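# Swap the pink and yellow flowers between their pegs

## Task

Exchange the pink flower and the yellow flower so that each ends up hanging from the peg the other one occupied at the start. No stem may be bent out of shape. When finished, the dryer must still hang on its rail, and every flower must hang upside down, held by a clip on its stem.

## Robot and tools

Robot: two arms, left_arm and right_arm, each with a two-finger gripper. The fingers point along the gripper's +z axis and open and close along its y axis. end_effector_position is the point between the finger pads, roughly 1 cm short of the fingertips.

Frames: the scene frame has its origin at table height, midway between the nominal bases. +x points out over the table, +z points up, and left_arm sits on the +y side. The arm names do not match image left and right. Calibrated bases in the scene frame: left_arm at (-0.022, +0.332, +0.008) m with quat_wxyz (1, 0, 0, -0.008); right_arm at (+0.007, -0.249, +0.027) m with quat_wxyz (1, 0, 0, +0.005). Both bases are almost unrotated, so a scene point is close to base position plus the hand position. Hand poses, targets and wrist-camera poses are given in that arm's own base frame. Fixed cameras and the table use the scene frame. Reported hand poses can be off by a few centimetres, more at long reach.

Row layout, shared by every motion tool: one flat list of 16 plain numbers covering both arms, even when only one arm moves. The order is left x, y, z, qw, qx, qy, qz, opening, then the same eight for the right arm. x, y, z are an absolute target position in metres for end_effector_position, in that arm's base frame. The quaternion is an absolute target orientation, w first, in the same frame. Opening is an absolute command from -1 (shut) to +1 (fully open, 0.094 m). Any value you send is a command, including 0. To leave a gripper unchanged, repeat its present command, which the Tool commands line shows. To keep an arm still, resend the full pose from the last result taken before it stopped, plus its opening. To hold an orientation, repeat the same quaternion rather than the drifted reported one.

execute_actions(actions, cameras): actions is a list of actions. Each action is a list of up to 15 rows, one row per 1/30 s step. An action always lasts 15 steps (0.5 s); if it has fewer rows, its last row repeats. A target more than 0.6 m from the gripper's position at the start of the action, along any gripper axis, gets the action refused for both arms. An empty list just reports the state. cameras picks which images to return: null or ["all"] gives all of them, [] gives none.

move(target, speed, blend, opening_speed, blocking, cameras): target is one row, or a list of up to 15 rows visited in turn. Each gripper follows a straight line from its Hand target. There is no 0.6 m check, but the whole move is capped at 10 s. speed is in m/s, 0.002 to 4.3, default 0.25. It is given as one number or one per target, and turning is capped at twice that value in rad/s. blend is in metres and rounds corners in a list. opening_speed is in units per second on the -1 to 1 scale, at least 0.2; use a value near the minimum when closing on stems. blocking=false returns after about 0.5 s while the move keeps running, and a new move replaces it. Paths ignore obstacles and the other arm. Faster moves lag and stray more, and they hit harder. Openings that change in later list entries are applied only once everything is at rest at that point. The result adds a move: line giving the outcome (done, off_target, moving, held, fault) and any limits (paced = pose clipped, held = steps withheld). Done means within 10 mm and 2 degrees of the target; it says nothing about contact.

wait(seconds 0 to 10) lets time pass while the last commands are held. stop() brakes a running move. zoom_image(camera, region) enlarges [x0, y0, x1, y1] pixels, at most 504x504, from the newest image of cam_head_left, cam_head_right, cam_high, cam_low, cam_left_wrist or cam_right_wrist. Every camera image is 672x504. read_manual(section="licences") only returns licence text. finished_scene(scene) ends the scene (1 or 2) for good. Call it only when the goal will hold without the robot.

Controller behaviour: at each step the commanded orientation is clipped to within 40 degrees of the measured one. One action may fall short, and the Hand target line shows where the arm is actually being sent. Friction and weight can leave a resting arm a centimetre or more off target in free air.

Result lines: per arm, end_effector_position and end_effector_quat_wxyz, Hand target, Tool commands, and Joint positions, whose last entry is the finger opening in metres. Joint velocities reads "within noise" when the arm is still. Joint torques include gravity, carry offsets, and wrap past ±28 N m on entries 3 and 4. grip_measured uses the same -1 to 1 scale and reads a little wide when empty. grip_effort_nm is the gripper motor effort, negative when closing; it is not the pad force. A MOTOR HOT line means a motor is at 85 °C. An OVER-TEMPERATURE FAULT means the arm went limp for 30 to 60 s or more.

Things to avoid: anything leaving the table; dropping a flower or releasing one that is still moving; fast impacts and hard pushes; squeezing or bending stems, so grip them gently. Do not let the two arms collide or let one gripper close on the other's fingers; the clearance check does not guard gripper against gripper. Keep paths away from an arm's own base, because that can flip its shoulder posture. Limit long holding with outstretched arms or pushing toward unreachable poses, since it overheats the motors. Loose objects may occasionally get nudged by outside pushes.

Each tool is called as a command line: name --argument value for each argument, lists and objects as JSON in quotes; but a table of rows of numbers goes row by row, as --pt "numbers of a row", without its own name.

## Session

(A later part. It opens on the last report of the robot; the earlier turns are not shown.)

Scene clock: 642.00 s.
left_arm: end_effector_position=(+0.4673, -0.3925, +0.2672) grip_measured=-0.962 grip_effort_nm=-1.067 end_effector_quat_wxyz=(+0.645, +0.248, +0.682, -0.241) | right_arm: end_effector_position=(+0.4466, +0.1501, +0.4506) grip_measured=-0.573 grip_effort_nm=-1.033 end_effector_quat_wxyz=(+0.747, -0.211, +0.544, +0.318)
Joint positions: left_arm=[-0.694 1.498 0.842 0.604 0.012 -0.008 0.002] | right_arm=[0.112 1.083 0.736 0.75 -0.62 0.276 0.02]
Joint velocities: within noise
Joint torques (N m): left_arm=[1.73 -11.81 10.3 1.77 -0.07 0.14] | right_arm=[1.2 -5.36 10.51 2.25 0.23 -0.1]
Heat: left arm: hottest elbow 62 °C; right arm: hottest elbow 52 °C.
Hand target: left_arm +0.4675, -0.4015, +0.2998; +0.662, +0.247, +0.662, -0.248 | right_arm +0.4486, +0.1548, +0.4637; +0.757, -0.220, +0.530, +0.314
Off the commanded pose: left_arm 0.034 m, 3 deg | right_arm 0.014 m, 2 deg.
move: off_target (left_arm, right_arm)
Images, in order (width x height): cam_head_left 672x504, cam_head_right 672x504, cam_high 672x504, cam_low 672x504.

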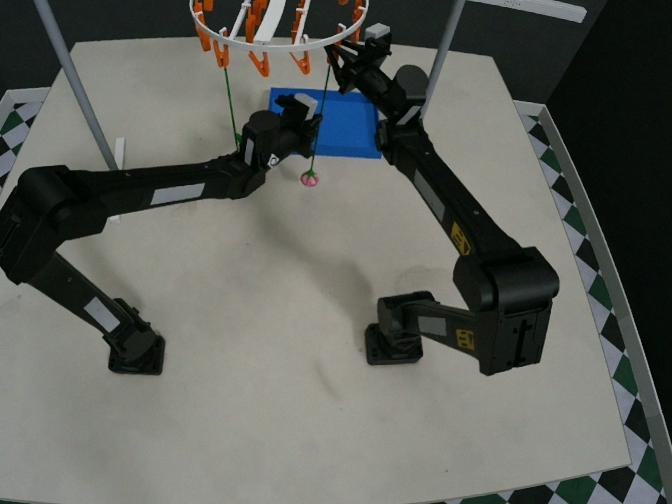

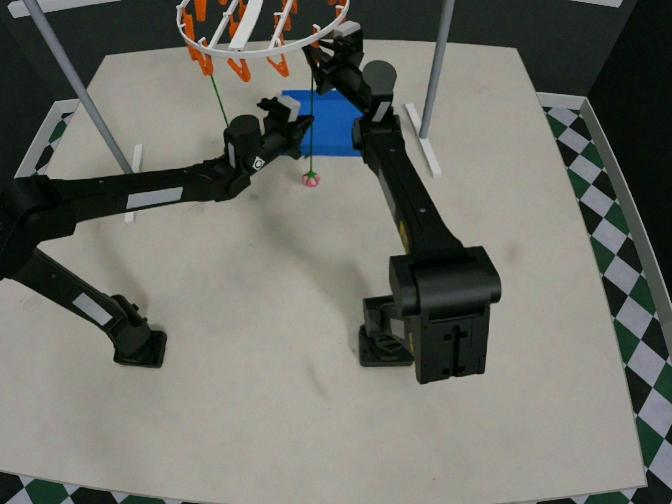

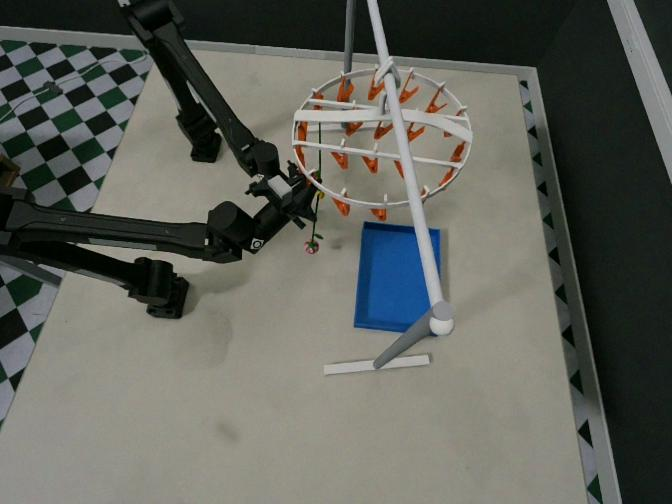

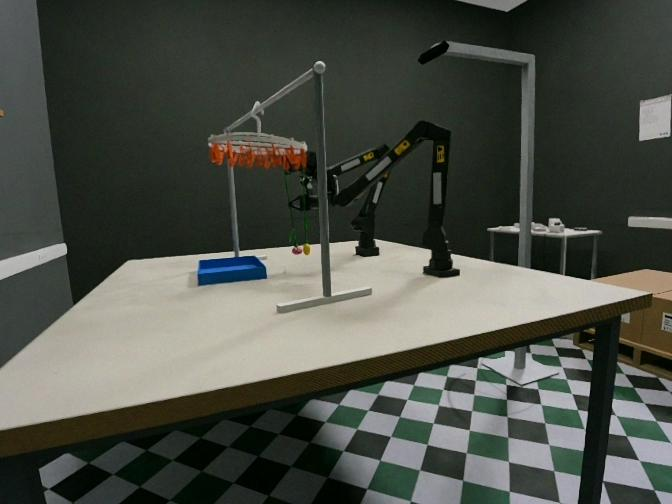

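move --pt "0.466 -0.406 0.320 0.662 0.2476 0.662 -0.2476 -0.97 0.449 0.155 0.464 0.757 -0.22 0.53 0.314 -0.8" --speed 0.05 --cameras '["cam_head_left","cam_head_right","cam_low","cam_high"]'

zoom_image --camera "cam_low" --region '[275, 145, 310, 180]'

zoom_image --camera "cam_head_left" --region '[310, 40, 350, 90]'

zoom_image --camera "cam_head_right" --region '[295, 40, 335, 100]'

Scene clock: 646.90 s.
left_arm: end_effector_position=(+0.4612, -0.3931, +0.2773) grip_measured=-0.962 grip_effort_nm=-1.062 end_effector_quat_wxyz=(+0.639, +0.250, +0.687, -0.239) | right_arm: end_effector_position=(+0.4466, +0.1501, +0.4506) grip_measured=-0.573 grip_effort_nm=-1.028 end_effector_quat_wxyz=(+0.747, -0.211, +0.544, +0.318)
Joint positions: left_arm=[-0.704 1.462 0.848 0.545 0.003 -0.008 0.002] | right_arm=[0.112 1.083 0.736 0.75 -0.62 0.276 0.02]
Joint velocities: within noise
Joint torques (N m): left_arm=[1.67 -11.52 11.77 1.87 -0.08 0.14] | right_arm=[1.38 -5.3 10.55 2.22 0.23 -0.11]
Heat: left arm: hottest elbow 63 °C; right arm: hottest elbow 52 °C.
Hand target: left_arm +0.4638, -0.4042, +0.3198; +0.662, +0.248, +0.662, -0.248 | right_arm +0.4486, +0.1548, +0.4637; +0.757, -0.220, +0.530, +0.314
Off the commanded pose: left_arm 0.045 m, 4 deg | right_arm 0.014 m, 2 deg.
move: off_target (left_arm, right_arm)
Images, in order (width x height): cam_head_left 672x504, cam_head_right 672x504, cam_high 672x504, cam_low 672x504.

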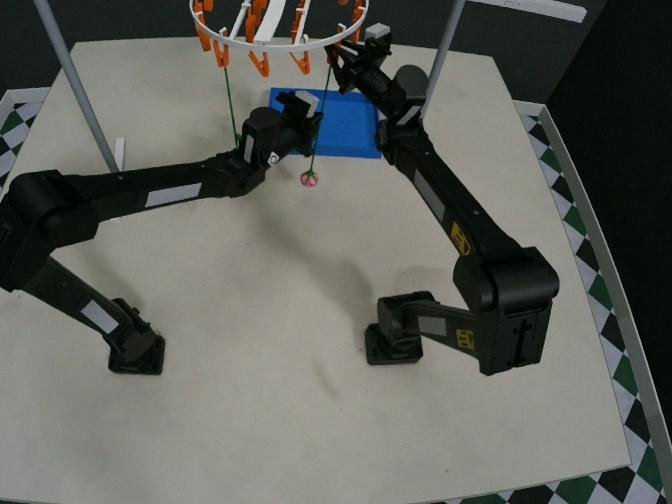

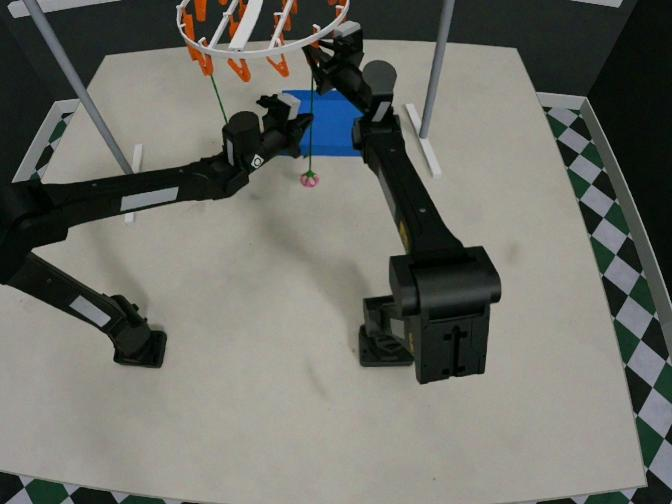

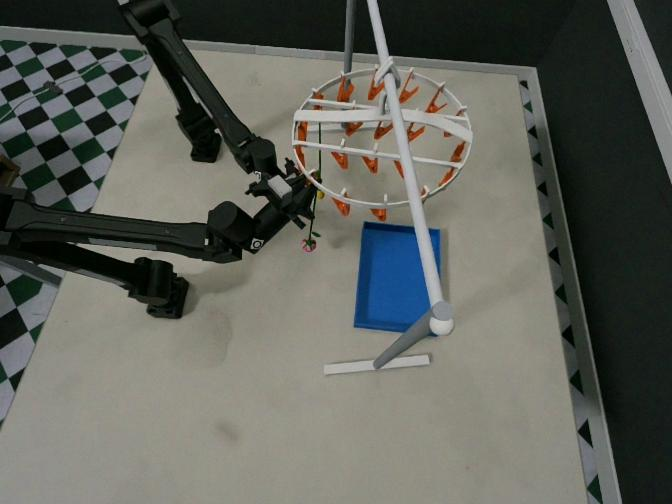

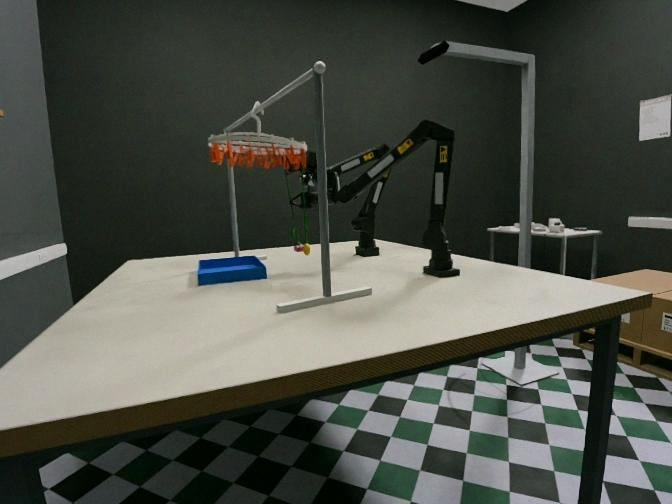

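Scaled by 14.400 from the camera's 672x504 image, which has a finer 960x720 frame.

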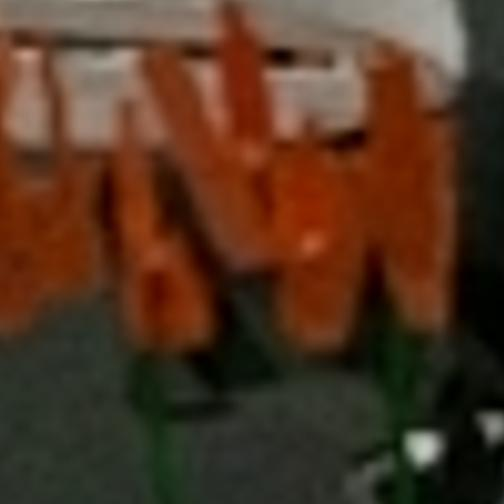

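Scaled by 10.080 from the camera's 672x504 image, which has a finer 960x720 frame.

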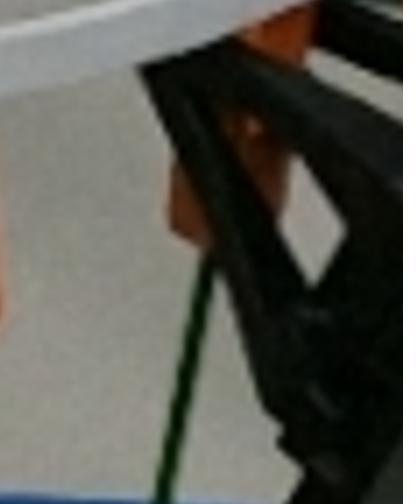

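Scaled by 8.400 from the camera's 672x504 image, which has a finer 960x720 frame.

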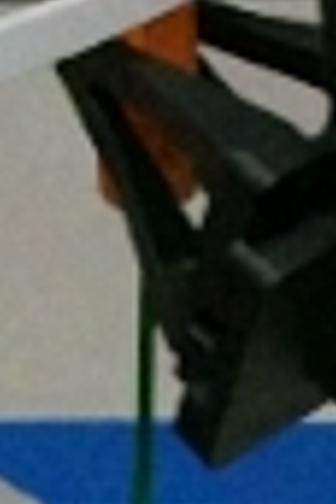

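move --pt "0.466 -0.409 0.334 0.662 0.2476 0.662 -0.2476 -0.97 0.449 0.155 0.464 0.757 -0.22 0.53 0.314 -0.8" --speed 0.05 --cameras '["cam_head_left","cam_head_right","cam_low","cam_high"]'

zoom_image --camera "cam_low" --region '[275, 145, 310, 180]'

zoom_image --camera "cam_head_left" --region '[310, 40, 350, 90]'

zoom_image --camera "cam_head_right" --region '[295, 40, 335, 100]'

Scene clock: 650.63 s.
left_arm: end_effector_position=(+0.4608, -0.3952, +0.2824) grip_measured=-0.962 grip_effort_nm=-1.067 end_effector_quat_wxyz=(+0.634, +0.252, +0.692, -0.236) | right_arm: end_effector_position=(+0.4465, +0.1500, +0.4511) grip_measured=-0.573 grip_effort_nm=-1.028 end_effector_quat_wxyz=(+0.748, -0.211, +0.543, +0.317)
Joint positions: left_arm=[-0.709 1.45 0.864 0.5 -0.003 -0.008 0.002] | right_arm=[0.112 1.083 0.736 0.752 -0.619 0.275 0.02]
Joint velocities: within noise
Joint torques (N m): left_arm=[1.67 -11.93 12.33 1.98 -0.06 0.14] | right_arm=[1.26 -5.3 10.5 2.11 0.19 -0.09]
Heat: left arm: hottest elbow 64 °C; right arm: hottest elbow 52 °C.
Hand target: left_arm +0.4631, -0.4064, +0.3339; +0.662, +0.247, +0.662, -0.248 | right_arm +0.4486, +0.1549, +0.4637; +0.757, -0.220, +0.530, +0.314
Off the commanded pose: left_arm 0.054 m, 5 deg | right_arm 0.014 m, 2 deg.
move: off_target (left_arm, right_arm)
Images, in order (width x height): cam_head_left 672x504, cam_head_right 672x504, cam_high 672x504, cam_low 672x504.

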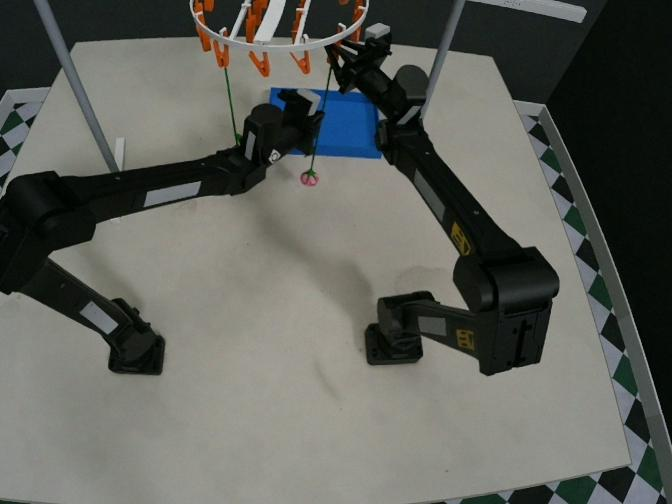

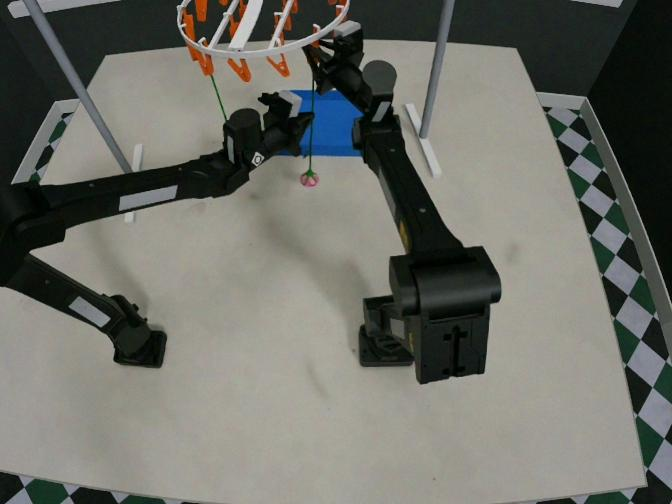

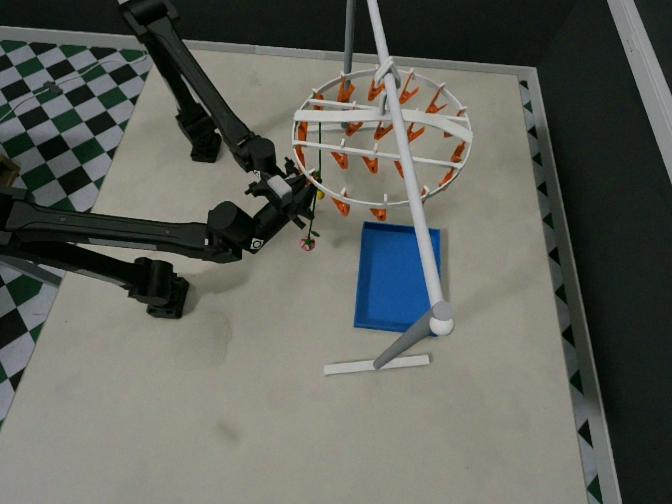

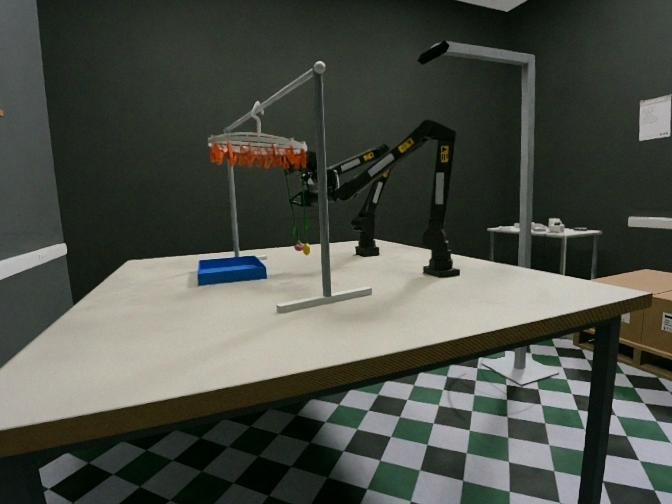

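Scaled by 14.400 from the camera's 672x504 image, which has a finer 960x720 frame.

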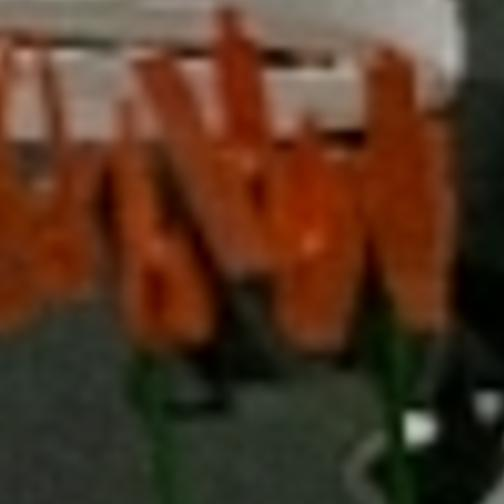

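Scaled by 10.080 from the camera's 672x504 image, which has a finer 960x720 frame.

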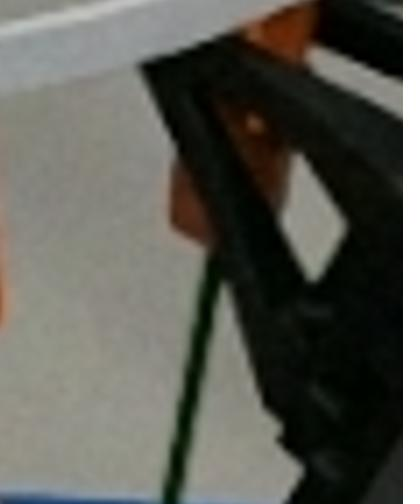

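Scaled by 8.400 from the camera's 672x504 image, which has a finer 960x720 frame.

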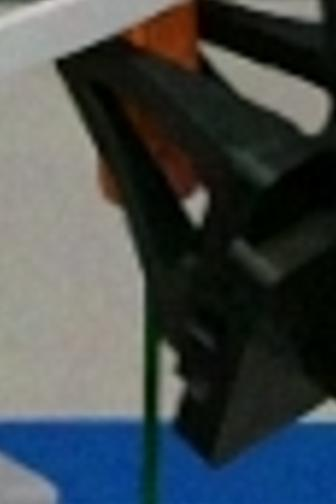

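move --pt "0.466 -0.402 0.308 0.662 0.2476 0.662 -0.2476 -0.97 0.449 0.155 0.464 0.757 -0.22 0.53 0.314 -0.8" --pt "0.466 -0.402 0.334 0.662 0.2476 0.662 -0.2476 -0.97 0.449 0.155 0.464 0.757 -0.22 0.53 0.314 -0.8" --speed 0.05 --cameras '["cam_head_left","cam_head_right","cam_low","cam_high"]'

zoom_image --camera "cam_low" --region '[275, 145, 310, 180]'

zoom_image --camera "cam_head_left" --region '[310, 40, 350, 90]'

zoom_image --camera "cam_head_right" --region '[295, 40, 335, 100]'

Scene clock: 657.57 s.
left_arm: end_effector_position=(+0.4596, -0.3954, +0.2848) grip_measured=-0.962 grip_effort_nm=-1.067 end_effector_quat_wxyz=(+0.634, +0.254, +0.691, -0.239) | right_arm: end_effector_position=(+0.4460, +0.1497, +0.4529) grip_measured=-0.573 grip_effort_nm=-1.028 end_effector_quat_wxyz=(+0.751, -0.211, +0.540, +0.316)
Joint positions: left_arm=[-0.709 1.445 0.864 0.498 0.003 -0.008 0.002] | right_arm=[0.112 1.083 0.736 0.761 -0.617 0.274 0.02]
Joint velocities: within noise
Joint torques (N m): left_arm=[2.55 -12.1 11.78 2.04 0.14 0.15] | right_arm=[1.32 -5.19 10.48 1.81 0.11 -0.09]
Heat: left arm: hottest elbow 67 °C; right arm: hottest elbow 52 °C.
Hand target: left_arm +0.4639, -0.4000, +0.3338; +0.662, +0.248, +0.662, -0.248 | right_arm +0.4486, +0.1549, +0.4637; +0.757, -0.220, +0.530, +0.314
Off the commanded pose: left_arm 0.050 m, 5 deg | right_arm 0.013 m, 2 deg.
move: off_target (left_arm, right_arm)
Images, in order (width x height): cam_head_left 672x504, cam_head_right 672x504, cam_high 672x504, cam_low 672x504.

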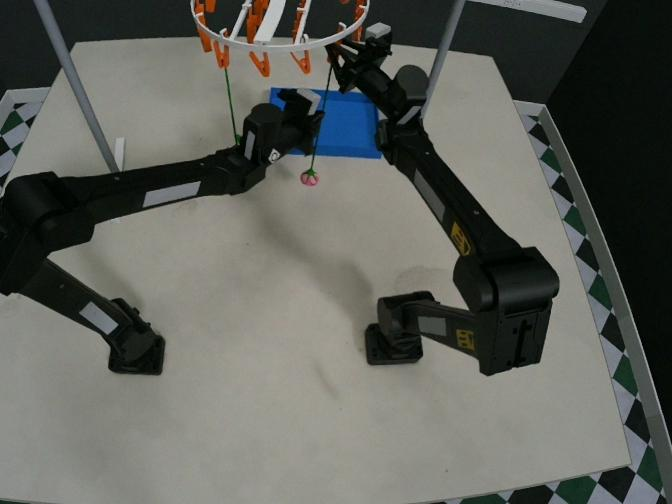

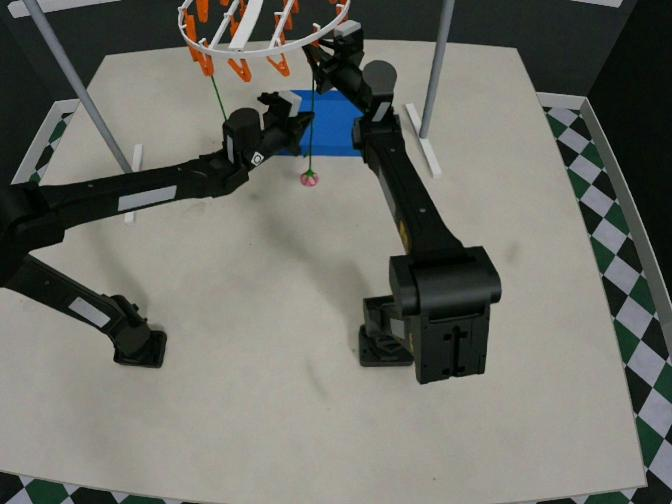

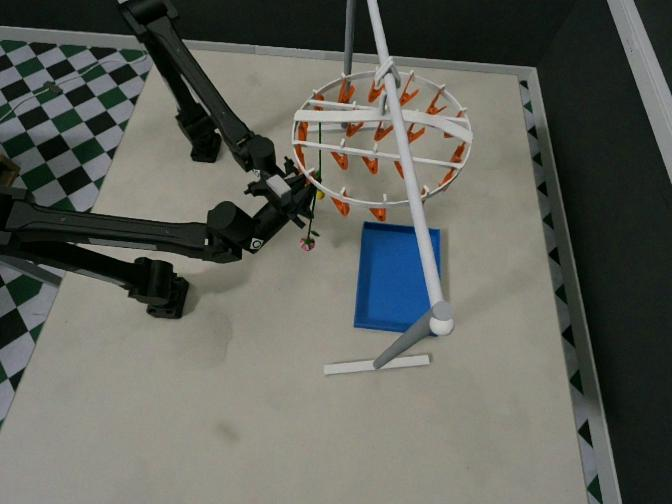

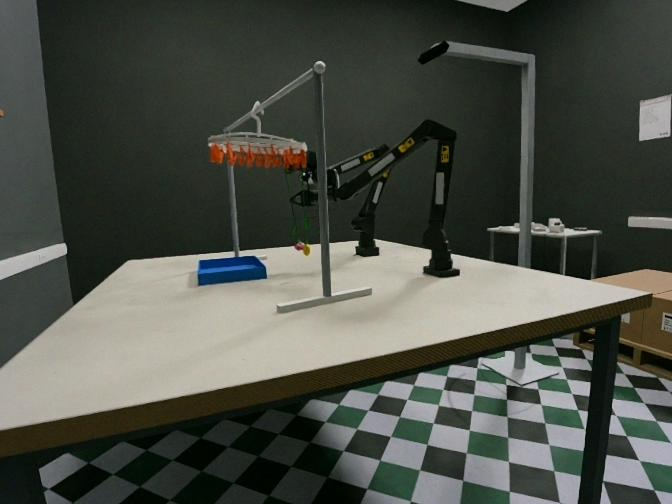

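Scaled by 14.400 from the camera's 672x504 image, which has a finer 960x720 frame.

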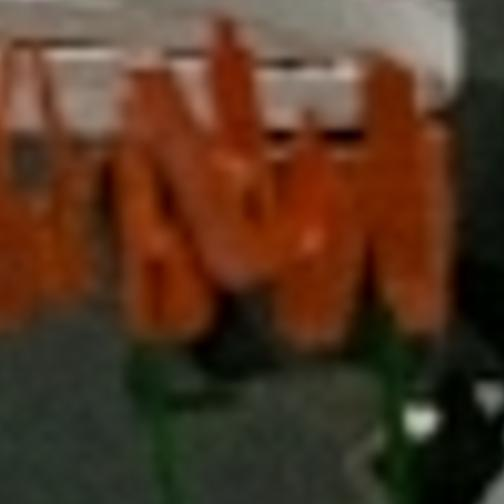

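Scaled by 10.080 from the camera's 672x504 image, which has a finer 960x720 frame.

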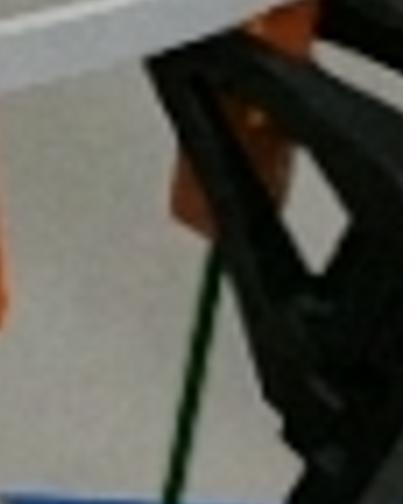

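Scaled by 8.400 from the camera's 672x504 image, which has a finer 960x720 frame.

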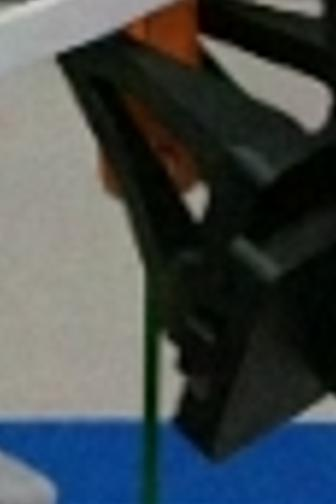

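move --pt "0.466 -0.404 0.300 0.662 0.2476 0.662 -0.2476 -0.97 0.449 0.155 0.464 0.757 -0.22 0.53 0.314 -0.8" --pt "0.464 -0.414 0.320 0.662 0.2476 0.662 -0.2476 -0.97 0.449 0.155 0.464 0.757 -0.22 0.53 0.314 -0.8" --pt "0.464 -0.414 0.334 0.662 0.2476 0.662 -0.2476 -0.97 0.449 0.155 0.464 0.757 -0.22 0.53 0.314 -0.8" --speed 0.05 --cameras '["cam_head_left","cam_head_right","cam_low","cam_high"]'

zoom_image --camera "cam_low" --region '[275, 145, 310, 180]'

zoom_image --camera "cam_head_left" --region '[310, 40, 350, 90]'

zoom_image --camera "cam_head_right" --region '[295, 40, 335, 100]'

Scene clock: 666.83 s.
left_arm: end_effector_position=(+0.4598, -0.4014, +0.2916) grip_measured=-0.962 grip_effort_nm=-1.067 end_effector_quat_wxyz=(+0.640, +0.250, +0.686, -0.239) | right_arm: end_effector_position=(+0.4459, +0.1496, +0.4533) grip_measured=-0.573 grip_effort_nm=-1.033 end_effector_quat_wxyz=(+0.752, -0.211, +0.539, +0.316)
Joint positions: left_arm=[-0.721 1.449 0.879 0.503 -0.014 -0.008 0.002] | right_arm=[0.112 1.083 0.736 0.763 -0.617 0.274 0.02]
Joint velocities: within noise
Joint torques (N m): left_arm=[1.73 -11.4 12 1.83 -0.07 0.14] | right_arm=[1.44 -5.25 10.55 1.74 0.1 -0.07]
Heat: left arm: hottest elbow 69 °C; right arm: hottest elbow 52 °C.
Hand target: left_arm +0.4619, -0.4121, +0.3338; +0.662, +0.247, +0.662, -0.248 | right_arm +0.4485, +0.1549, +0.4639; +0.757, -0.220, +0.530, +0.314
Off the commanded pose: left_arm 0.044 m, 4 deg | right_arm 0.012 m, 2 deg.
move: off_target (left_arm, right_arm)
Images, in order (width x height): cam_head_left 672x504, cam_head_right 672x504, cam_high 672x504, cam_low 672x504.

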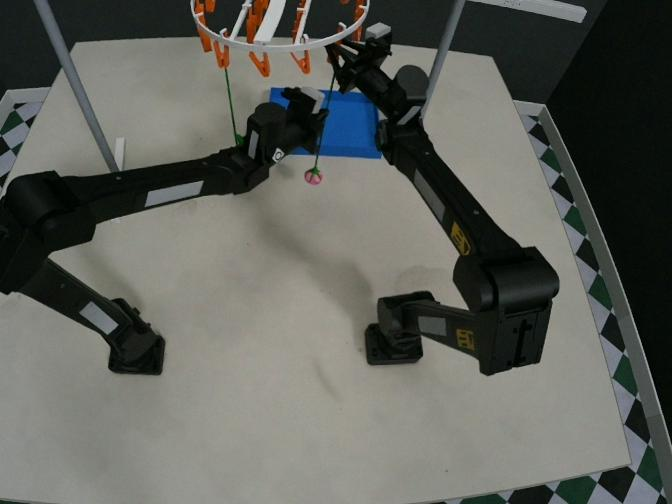

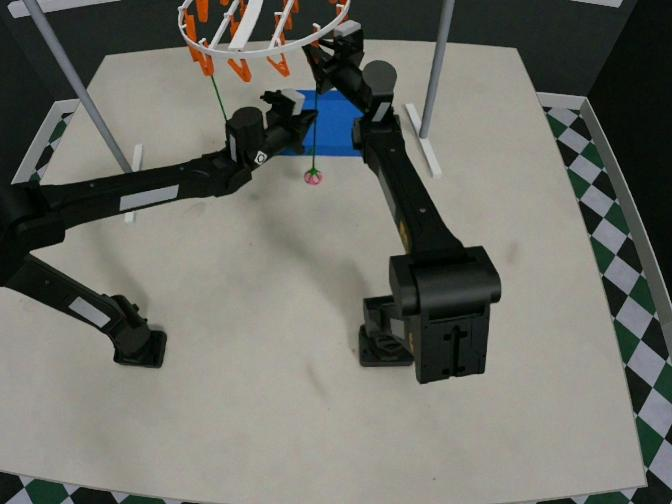

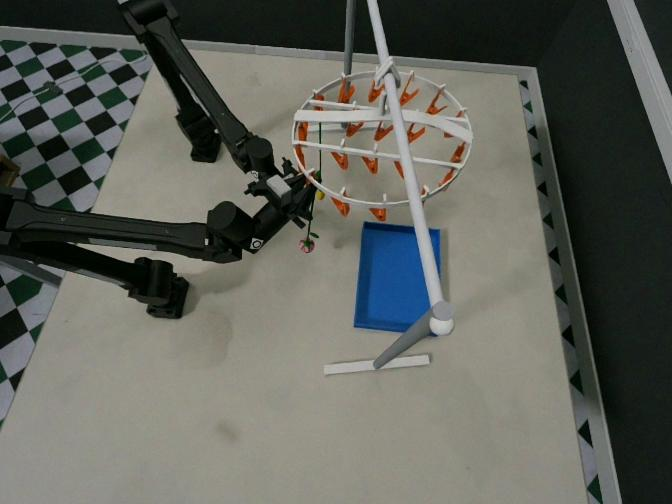

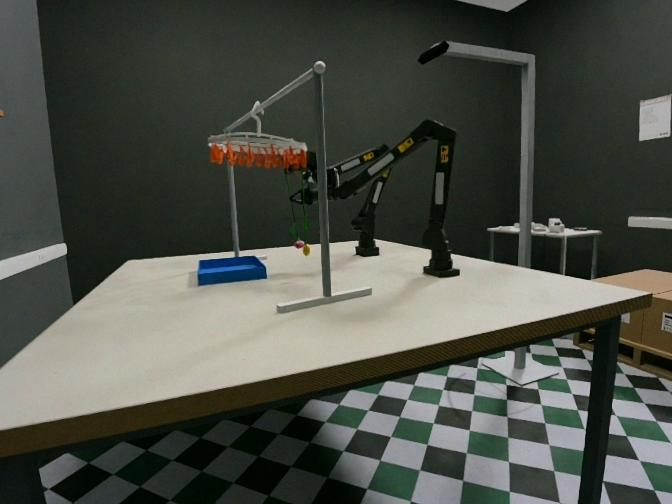

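Scaled by 14.400 from the camera's 672x504 image, which has a finer 960x720 frame.

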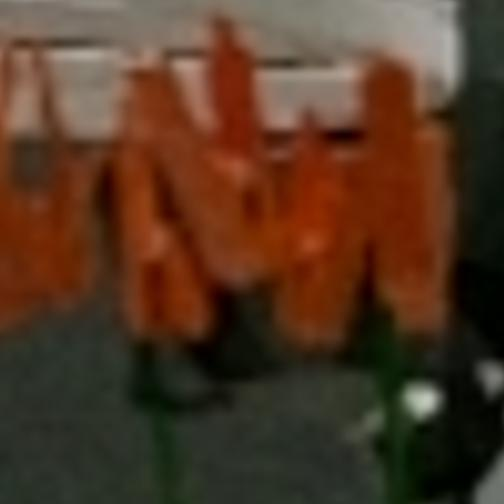

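Scaled by 10.080 from the camera's 672x504 image, which has a finer 960x720 frame.

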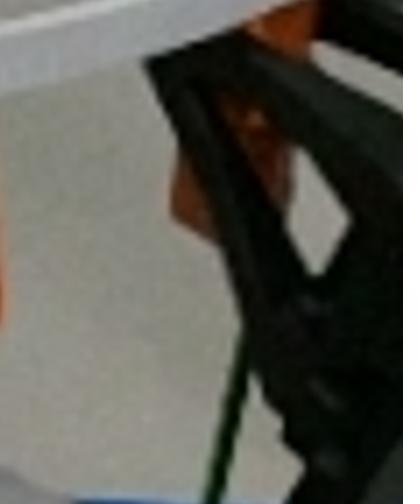

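Scaled by 8.400 from the camera's 672x504 image, which has a finer 960x720 frame.

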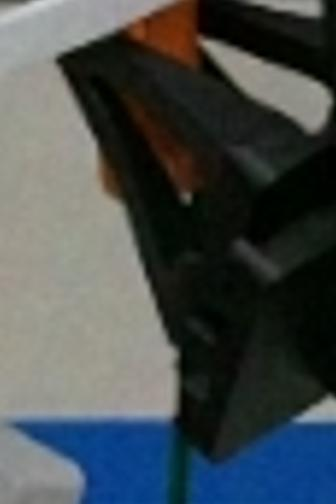

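move --pt "0.464 -0.415 0.344 0.662 0.2476 0.662 -0.2476 -0.97 0.449 0.155 0.464 0.757 -0.22 0.53 0.314 -0.8" --speed 0.04 --cameras '["cam_head_left","cam_head_right","cam_low"]'

zoom_image --camera "cam_head_left" --region '[310, 40, 350, 90]'

zoom_image --camera "cam_low" --region '[275, 145, 310, 180]'

Scene clock: 673.37 s.
left_arm: end_effector_position=(+0.4604, -0.4027, +0.2989) grip_measured=-0.962 grip_effort_nm=-1.062 end_effector_quat_wxyz=(+0.639, +0.251, +0.687, -0.238) | right_arm: end_effector_position=(+0.4459, +0.1496, +0.4533) grip_measured=-0.573 grip_effort_nm=-1.028 end_effector_quat_wxyz=(+0.752, -0.211, +0.539, +0.316)
Joint positions: left_arm=[-0.722 1.44 0.894 0.474 -0.015 -0.008 0.002] | right_arm=[0.112 1.083 0.736 0.763 -0.617 0.274 0.02]
Joint velocities: within noise
Joint torques (N m): left_arm=[1.73 -11.52 12.22 1.85 -0.07 0.14] | right_arm=[1.38 -5.25 10.54 1.69 0.11 -0.09]
Heat: left arm: hottest elbow 68 °C; right arm: hottest elbow 52 °C.
Hand target: left_arm +0.4618, -0.4129, +0.3439; +0.662, +0.247, +0.662, -0.248 | right_arm +0.4485, +0.1549, +0.4639; +0.757, -0.220, +0.530, +0.314
Off the commanded pose: left_arm 0.047 m, 4 deg | right_arm 0.012 m, 2 deg.
move: off_target (left_arm, right_arm)
Images, in order (width x height): cam_head_left 672x504, cam_head_right 672x504, cam_low 672x504.

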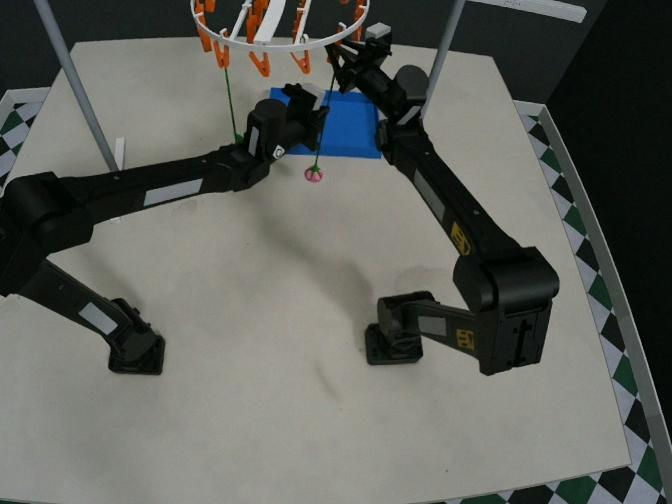

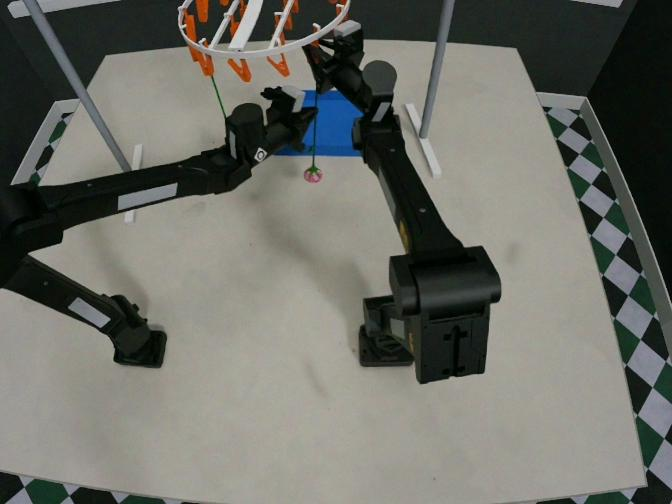

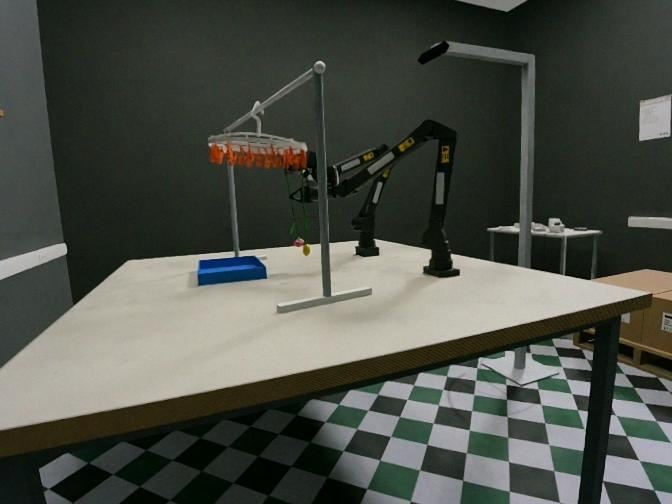

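Scaled by 10.080 from the camera's 672x504 image, which has a finer 960x720 frame.

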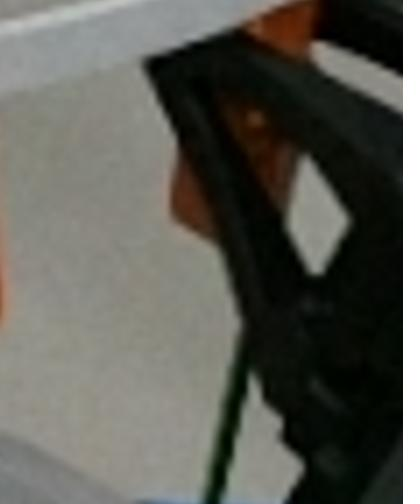

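Scaled by 14.400 from the camera's 672x504 image, which has a finer 960x720 frame.

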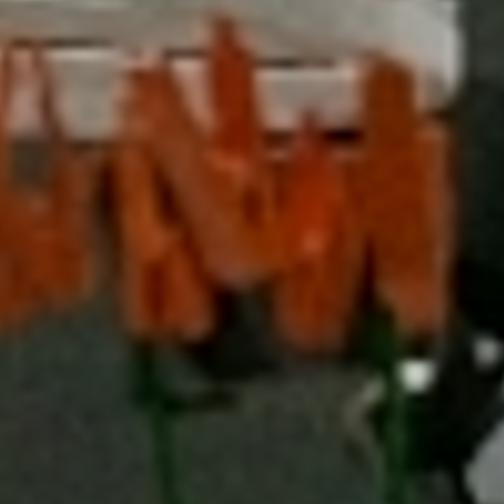

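move --pt "0.464 -0.415 0.344 0.662 0.2476 0.662 -0.2476 -0.97 0.449 0.155 0.464 0.757 -0.22 0.53 0.314 -0.1" --pt "0.464 -0.415 0.344 0.662 0.2476 0.662 -0.2476 -0.97 0.405 0.109 0.475 0.757 -0.22 0.53 0.314 -0.1" --speed 0.07 --opening_speed 0.3 --cameras '["cam_right_wrist","cam_head_right"]'

zoom_image --camera "cam_right_wrist" --region '[240, 250, 480, 490]'

Scene clock: 681.97 s.
left_arm: end_effector_position=(+0.4600, -0.4023, +0.3005) grip_measured=-0.962 grip_effort_nm=-1.067 end_effector_quat_wxyz=(+0.639, +0.251, +0.687, -0.238) | right_arm: end_effector_position=(+0.4053, +0.1129, +0.4806) grip_measured=-0.101 grip_effort_nm=0.071 end_effector_quat_wxyz=(+0.762, -0.228, +0.522, +0.309)
Joint positions: left_arm=[-0.722 1.437 0.894 0.474 -0.016 -0.008 0.002] | right_arm=[-0.006 0.952 0.705 0.744 -0.74 0.324 0.042]
Joint velocities: within noise
Joint torques (N m): left_arm=[1.73 -11.34 12.23 1.81 -0.06 0.14] | right_arm=[-0.15 -4.42 7.91 1.21 0.11 0.17]
Heat: left arm: hottest elbow 67 °C; right arm: hottest elbow 52 °C.
Hand target: left_arm +0.4618, -0.4129, +0.3439; +0.662, +0.247, +0.662, -0.248 | right_arm +0.4050, +0.1091, +0.4751; +0.757, -0.220, +0.530, +0.314
Off the commanded pose: left_arm 0.045 m, 4 deg | right_arm 0.007 m, 2 deg.
move: off_target (left_arm)
camera_calibration:
cam_right_wrist: T_world_to_cam=[[0.710585, -0.702745, 0.0349226, -0.226588], [-0.0234769, -0.073286, -0.997035, 0.53821], [0.70322, 0.707657, -0.0685742, -0.245073], [0, 0, 0, 1]] pos_world=[0.345986, 0.053638, 0.527722]
Images, in order (width x height): cam_head_right 672x504, cam_right_wrist 672x504.

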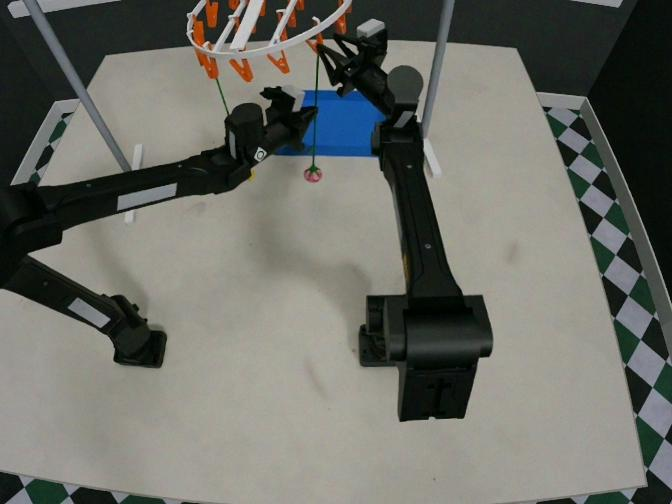

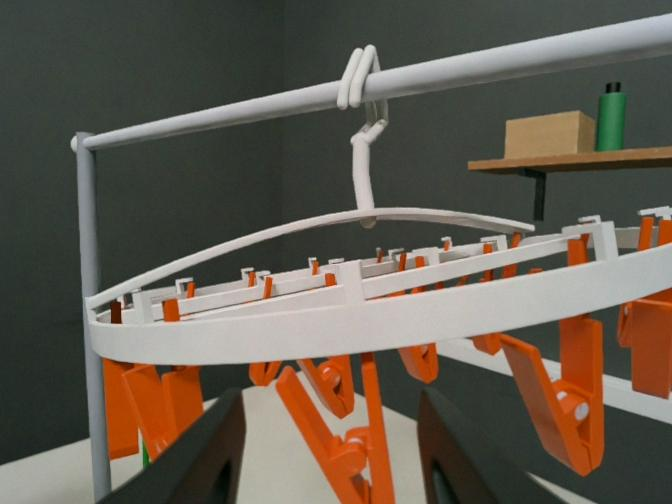

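Scaled by 2.100 from the camera's 672x504 image, which has a finer 960x720 frame.

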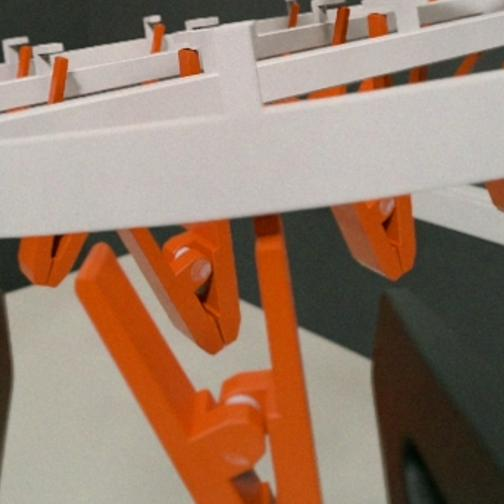

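move --pt "0.464 -0.415 0.344 0.662 0.2476 0.662 -0.2476 -0.97 0.370 0.075 0.445 0.757 -0.22 0.53 0.314 -0.1" --speed 0.1 --cameras '["cam_right_wrist","cam_head_right","cam_head_left","cam_low"]'

zoom_image --camera "cam_right_wrist" --region '[240, 200, 480, 440]'

zoom_image --camera "cam_low" --region '[275, 145, 310, 180]'

Scene clock: 685.83 s.
left_arm: end_effector_position=(+0.4600, -0.4023, +0.3005) grip_measured=-0.962 grip_effort_nm=-1.067 end_effector_quat_wxyz=(+0.639, +0.251, +0.687, -0.238) | right_arm: end_effector_position=(+0.3728, +0.0781, +0.4462) grip_measured=-0.101 grip_effort_nm=0.066 end_effector_quat_wxyz=(+0.756, -0.224, +0.531, +0.312)
Joint positions: left_arm=[-0.722 1.437 0.894 0.474 -0.016 -0.008 0.002] | right_arm=[-0.14 0.883 0.575 0.848 -0.857 0.418 0.042]
Joint velocities: within noise
Joint torques (N m): left_arm=[1.73 -11.34 12.23 1.83 -0.07 0.14] | right_arm=[-0.21 -2.84 7.75 2.03 0.16 0.17]
Heat: left arm: hottest elbow 67 °C; right arm: hottest elbow 51 °C.
Hand target: left_arm +0.4618, -0.4129, +0.3439; +0.662, +0.247, +0.662, -0.248 | right_arm +0.3701, +0.0751, +0.4449; +0.757, -0.220, +0.530, +0.314
Off the commanded pose: left_arm 0.045 m, 4 deg | right_arm 0.004 m, 1 deg.
move: off_target (left_arm)
camera_calibration:
cam_right_wrist: T_world_to_cam=[[0.711126, -0.702856, 0.0171062, -0.218936], [-0.0475953, -0.0724019, -0.996239, 0.509067], [0.701451, 0.707638, -0.0849395, -0.191992], [0, 0, 0, 1]] pos_world=[0.314593, 0.0188376, 0.49459]
Images, in order (width x height): cam_head_left 672x504, cam_head_right 672x504, cam_low 672x504, cam_right_wrist 672x504.

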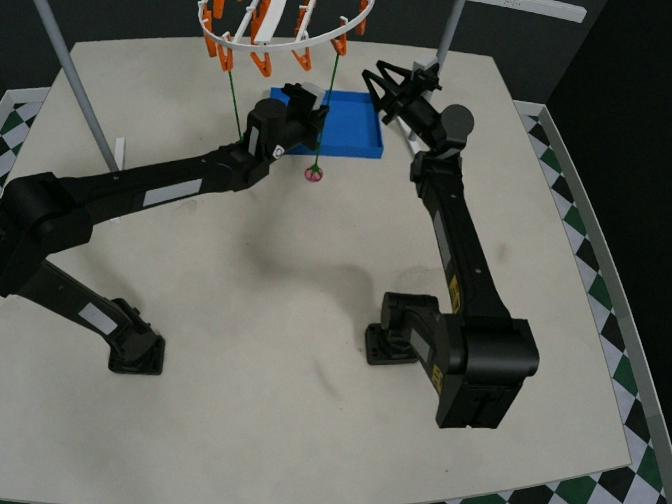

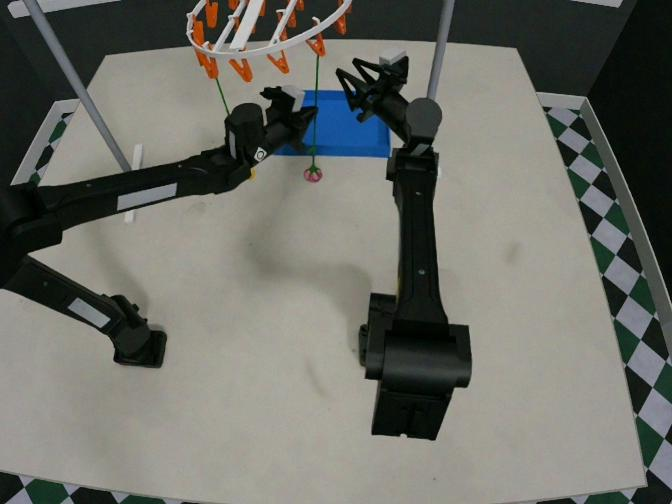

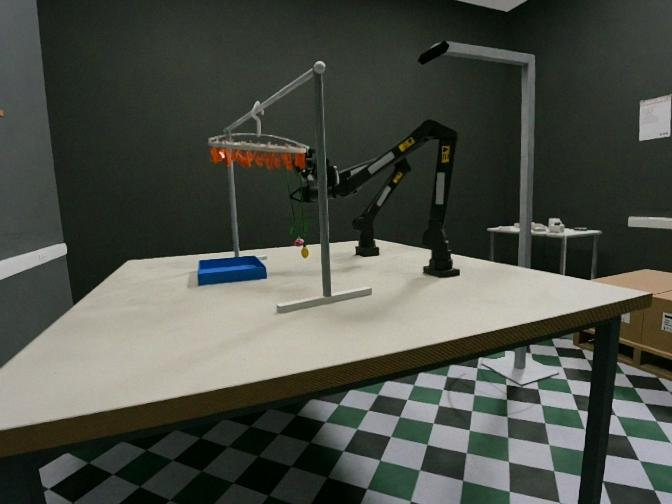

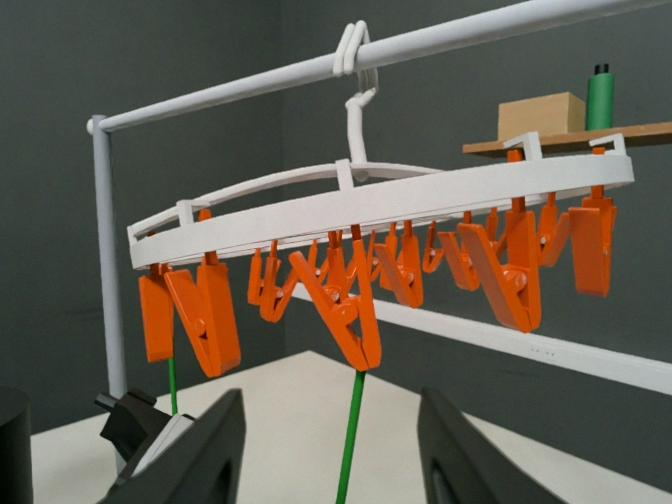

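Scaled by 2.100 from the camera's 672x504 image, which has a finer 960x720 frame.

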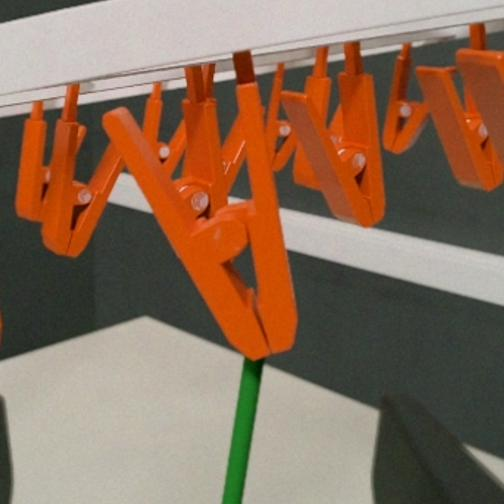

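Scaled by 14.400 from the camera's 672x504 image, which has a finer 960x720 frame.

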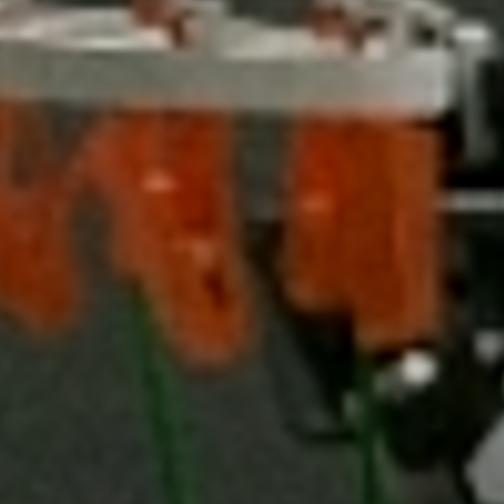

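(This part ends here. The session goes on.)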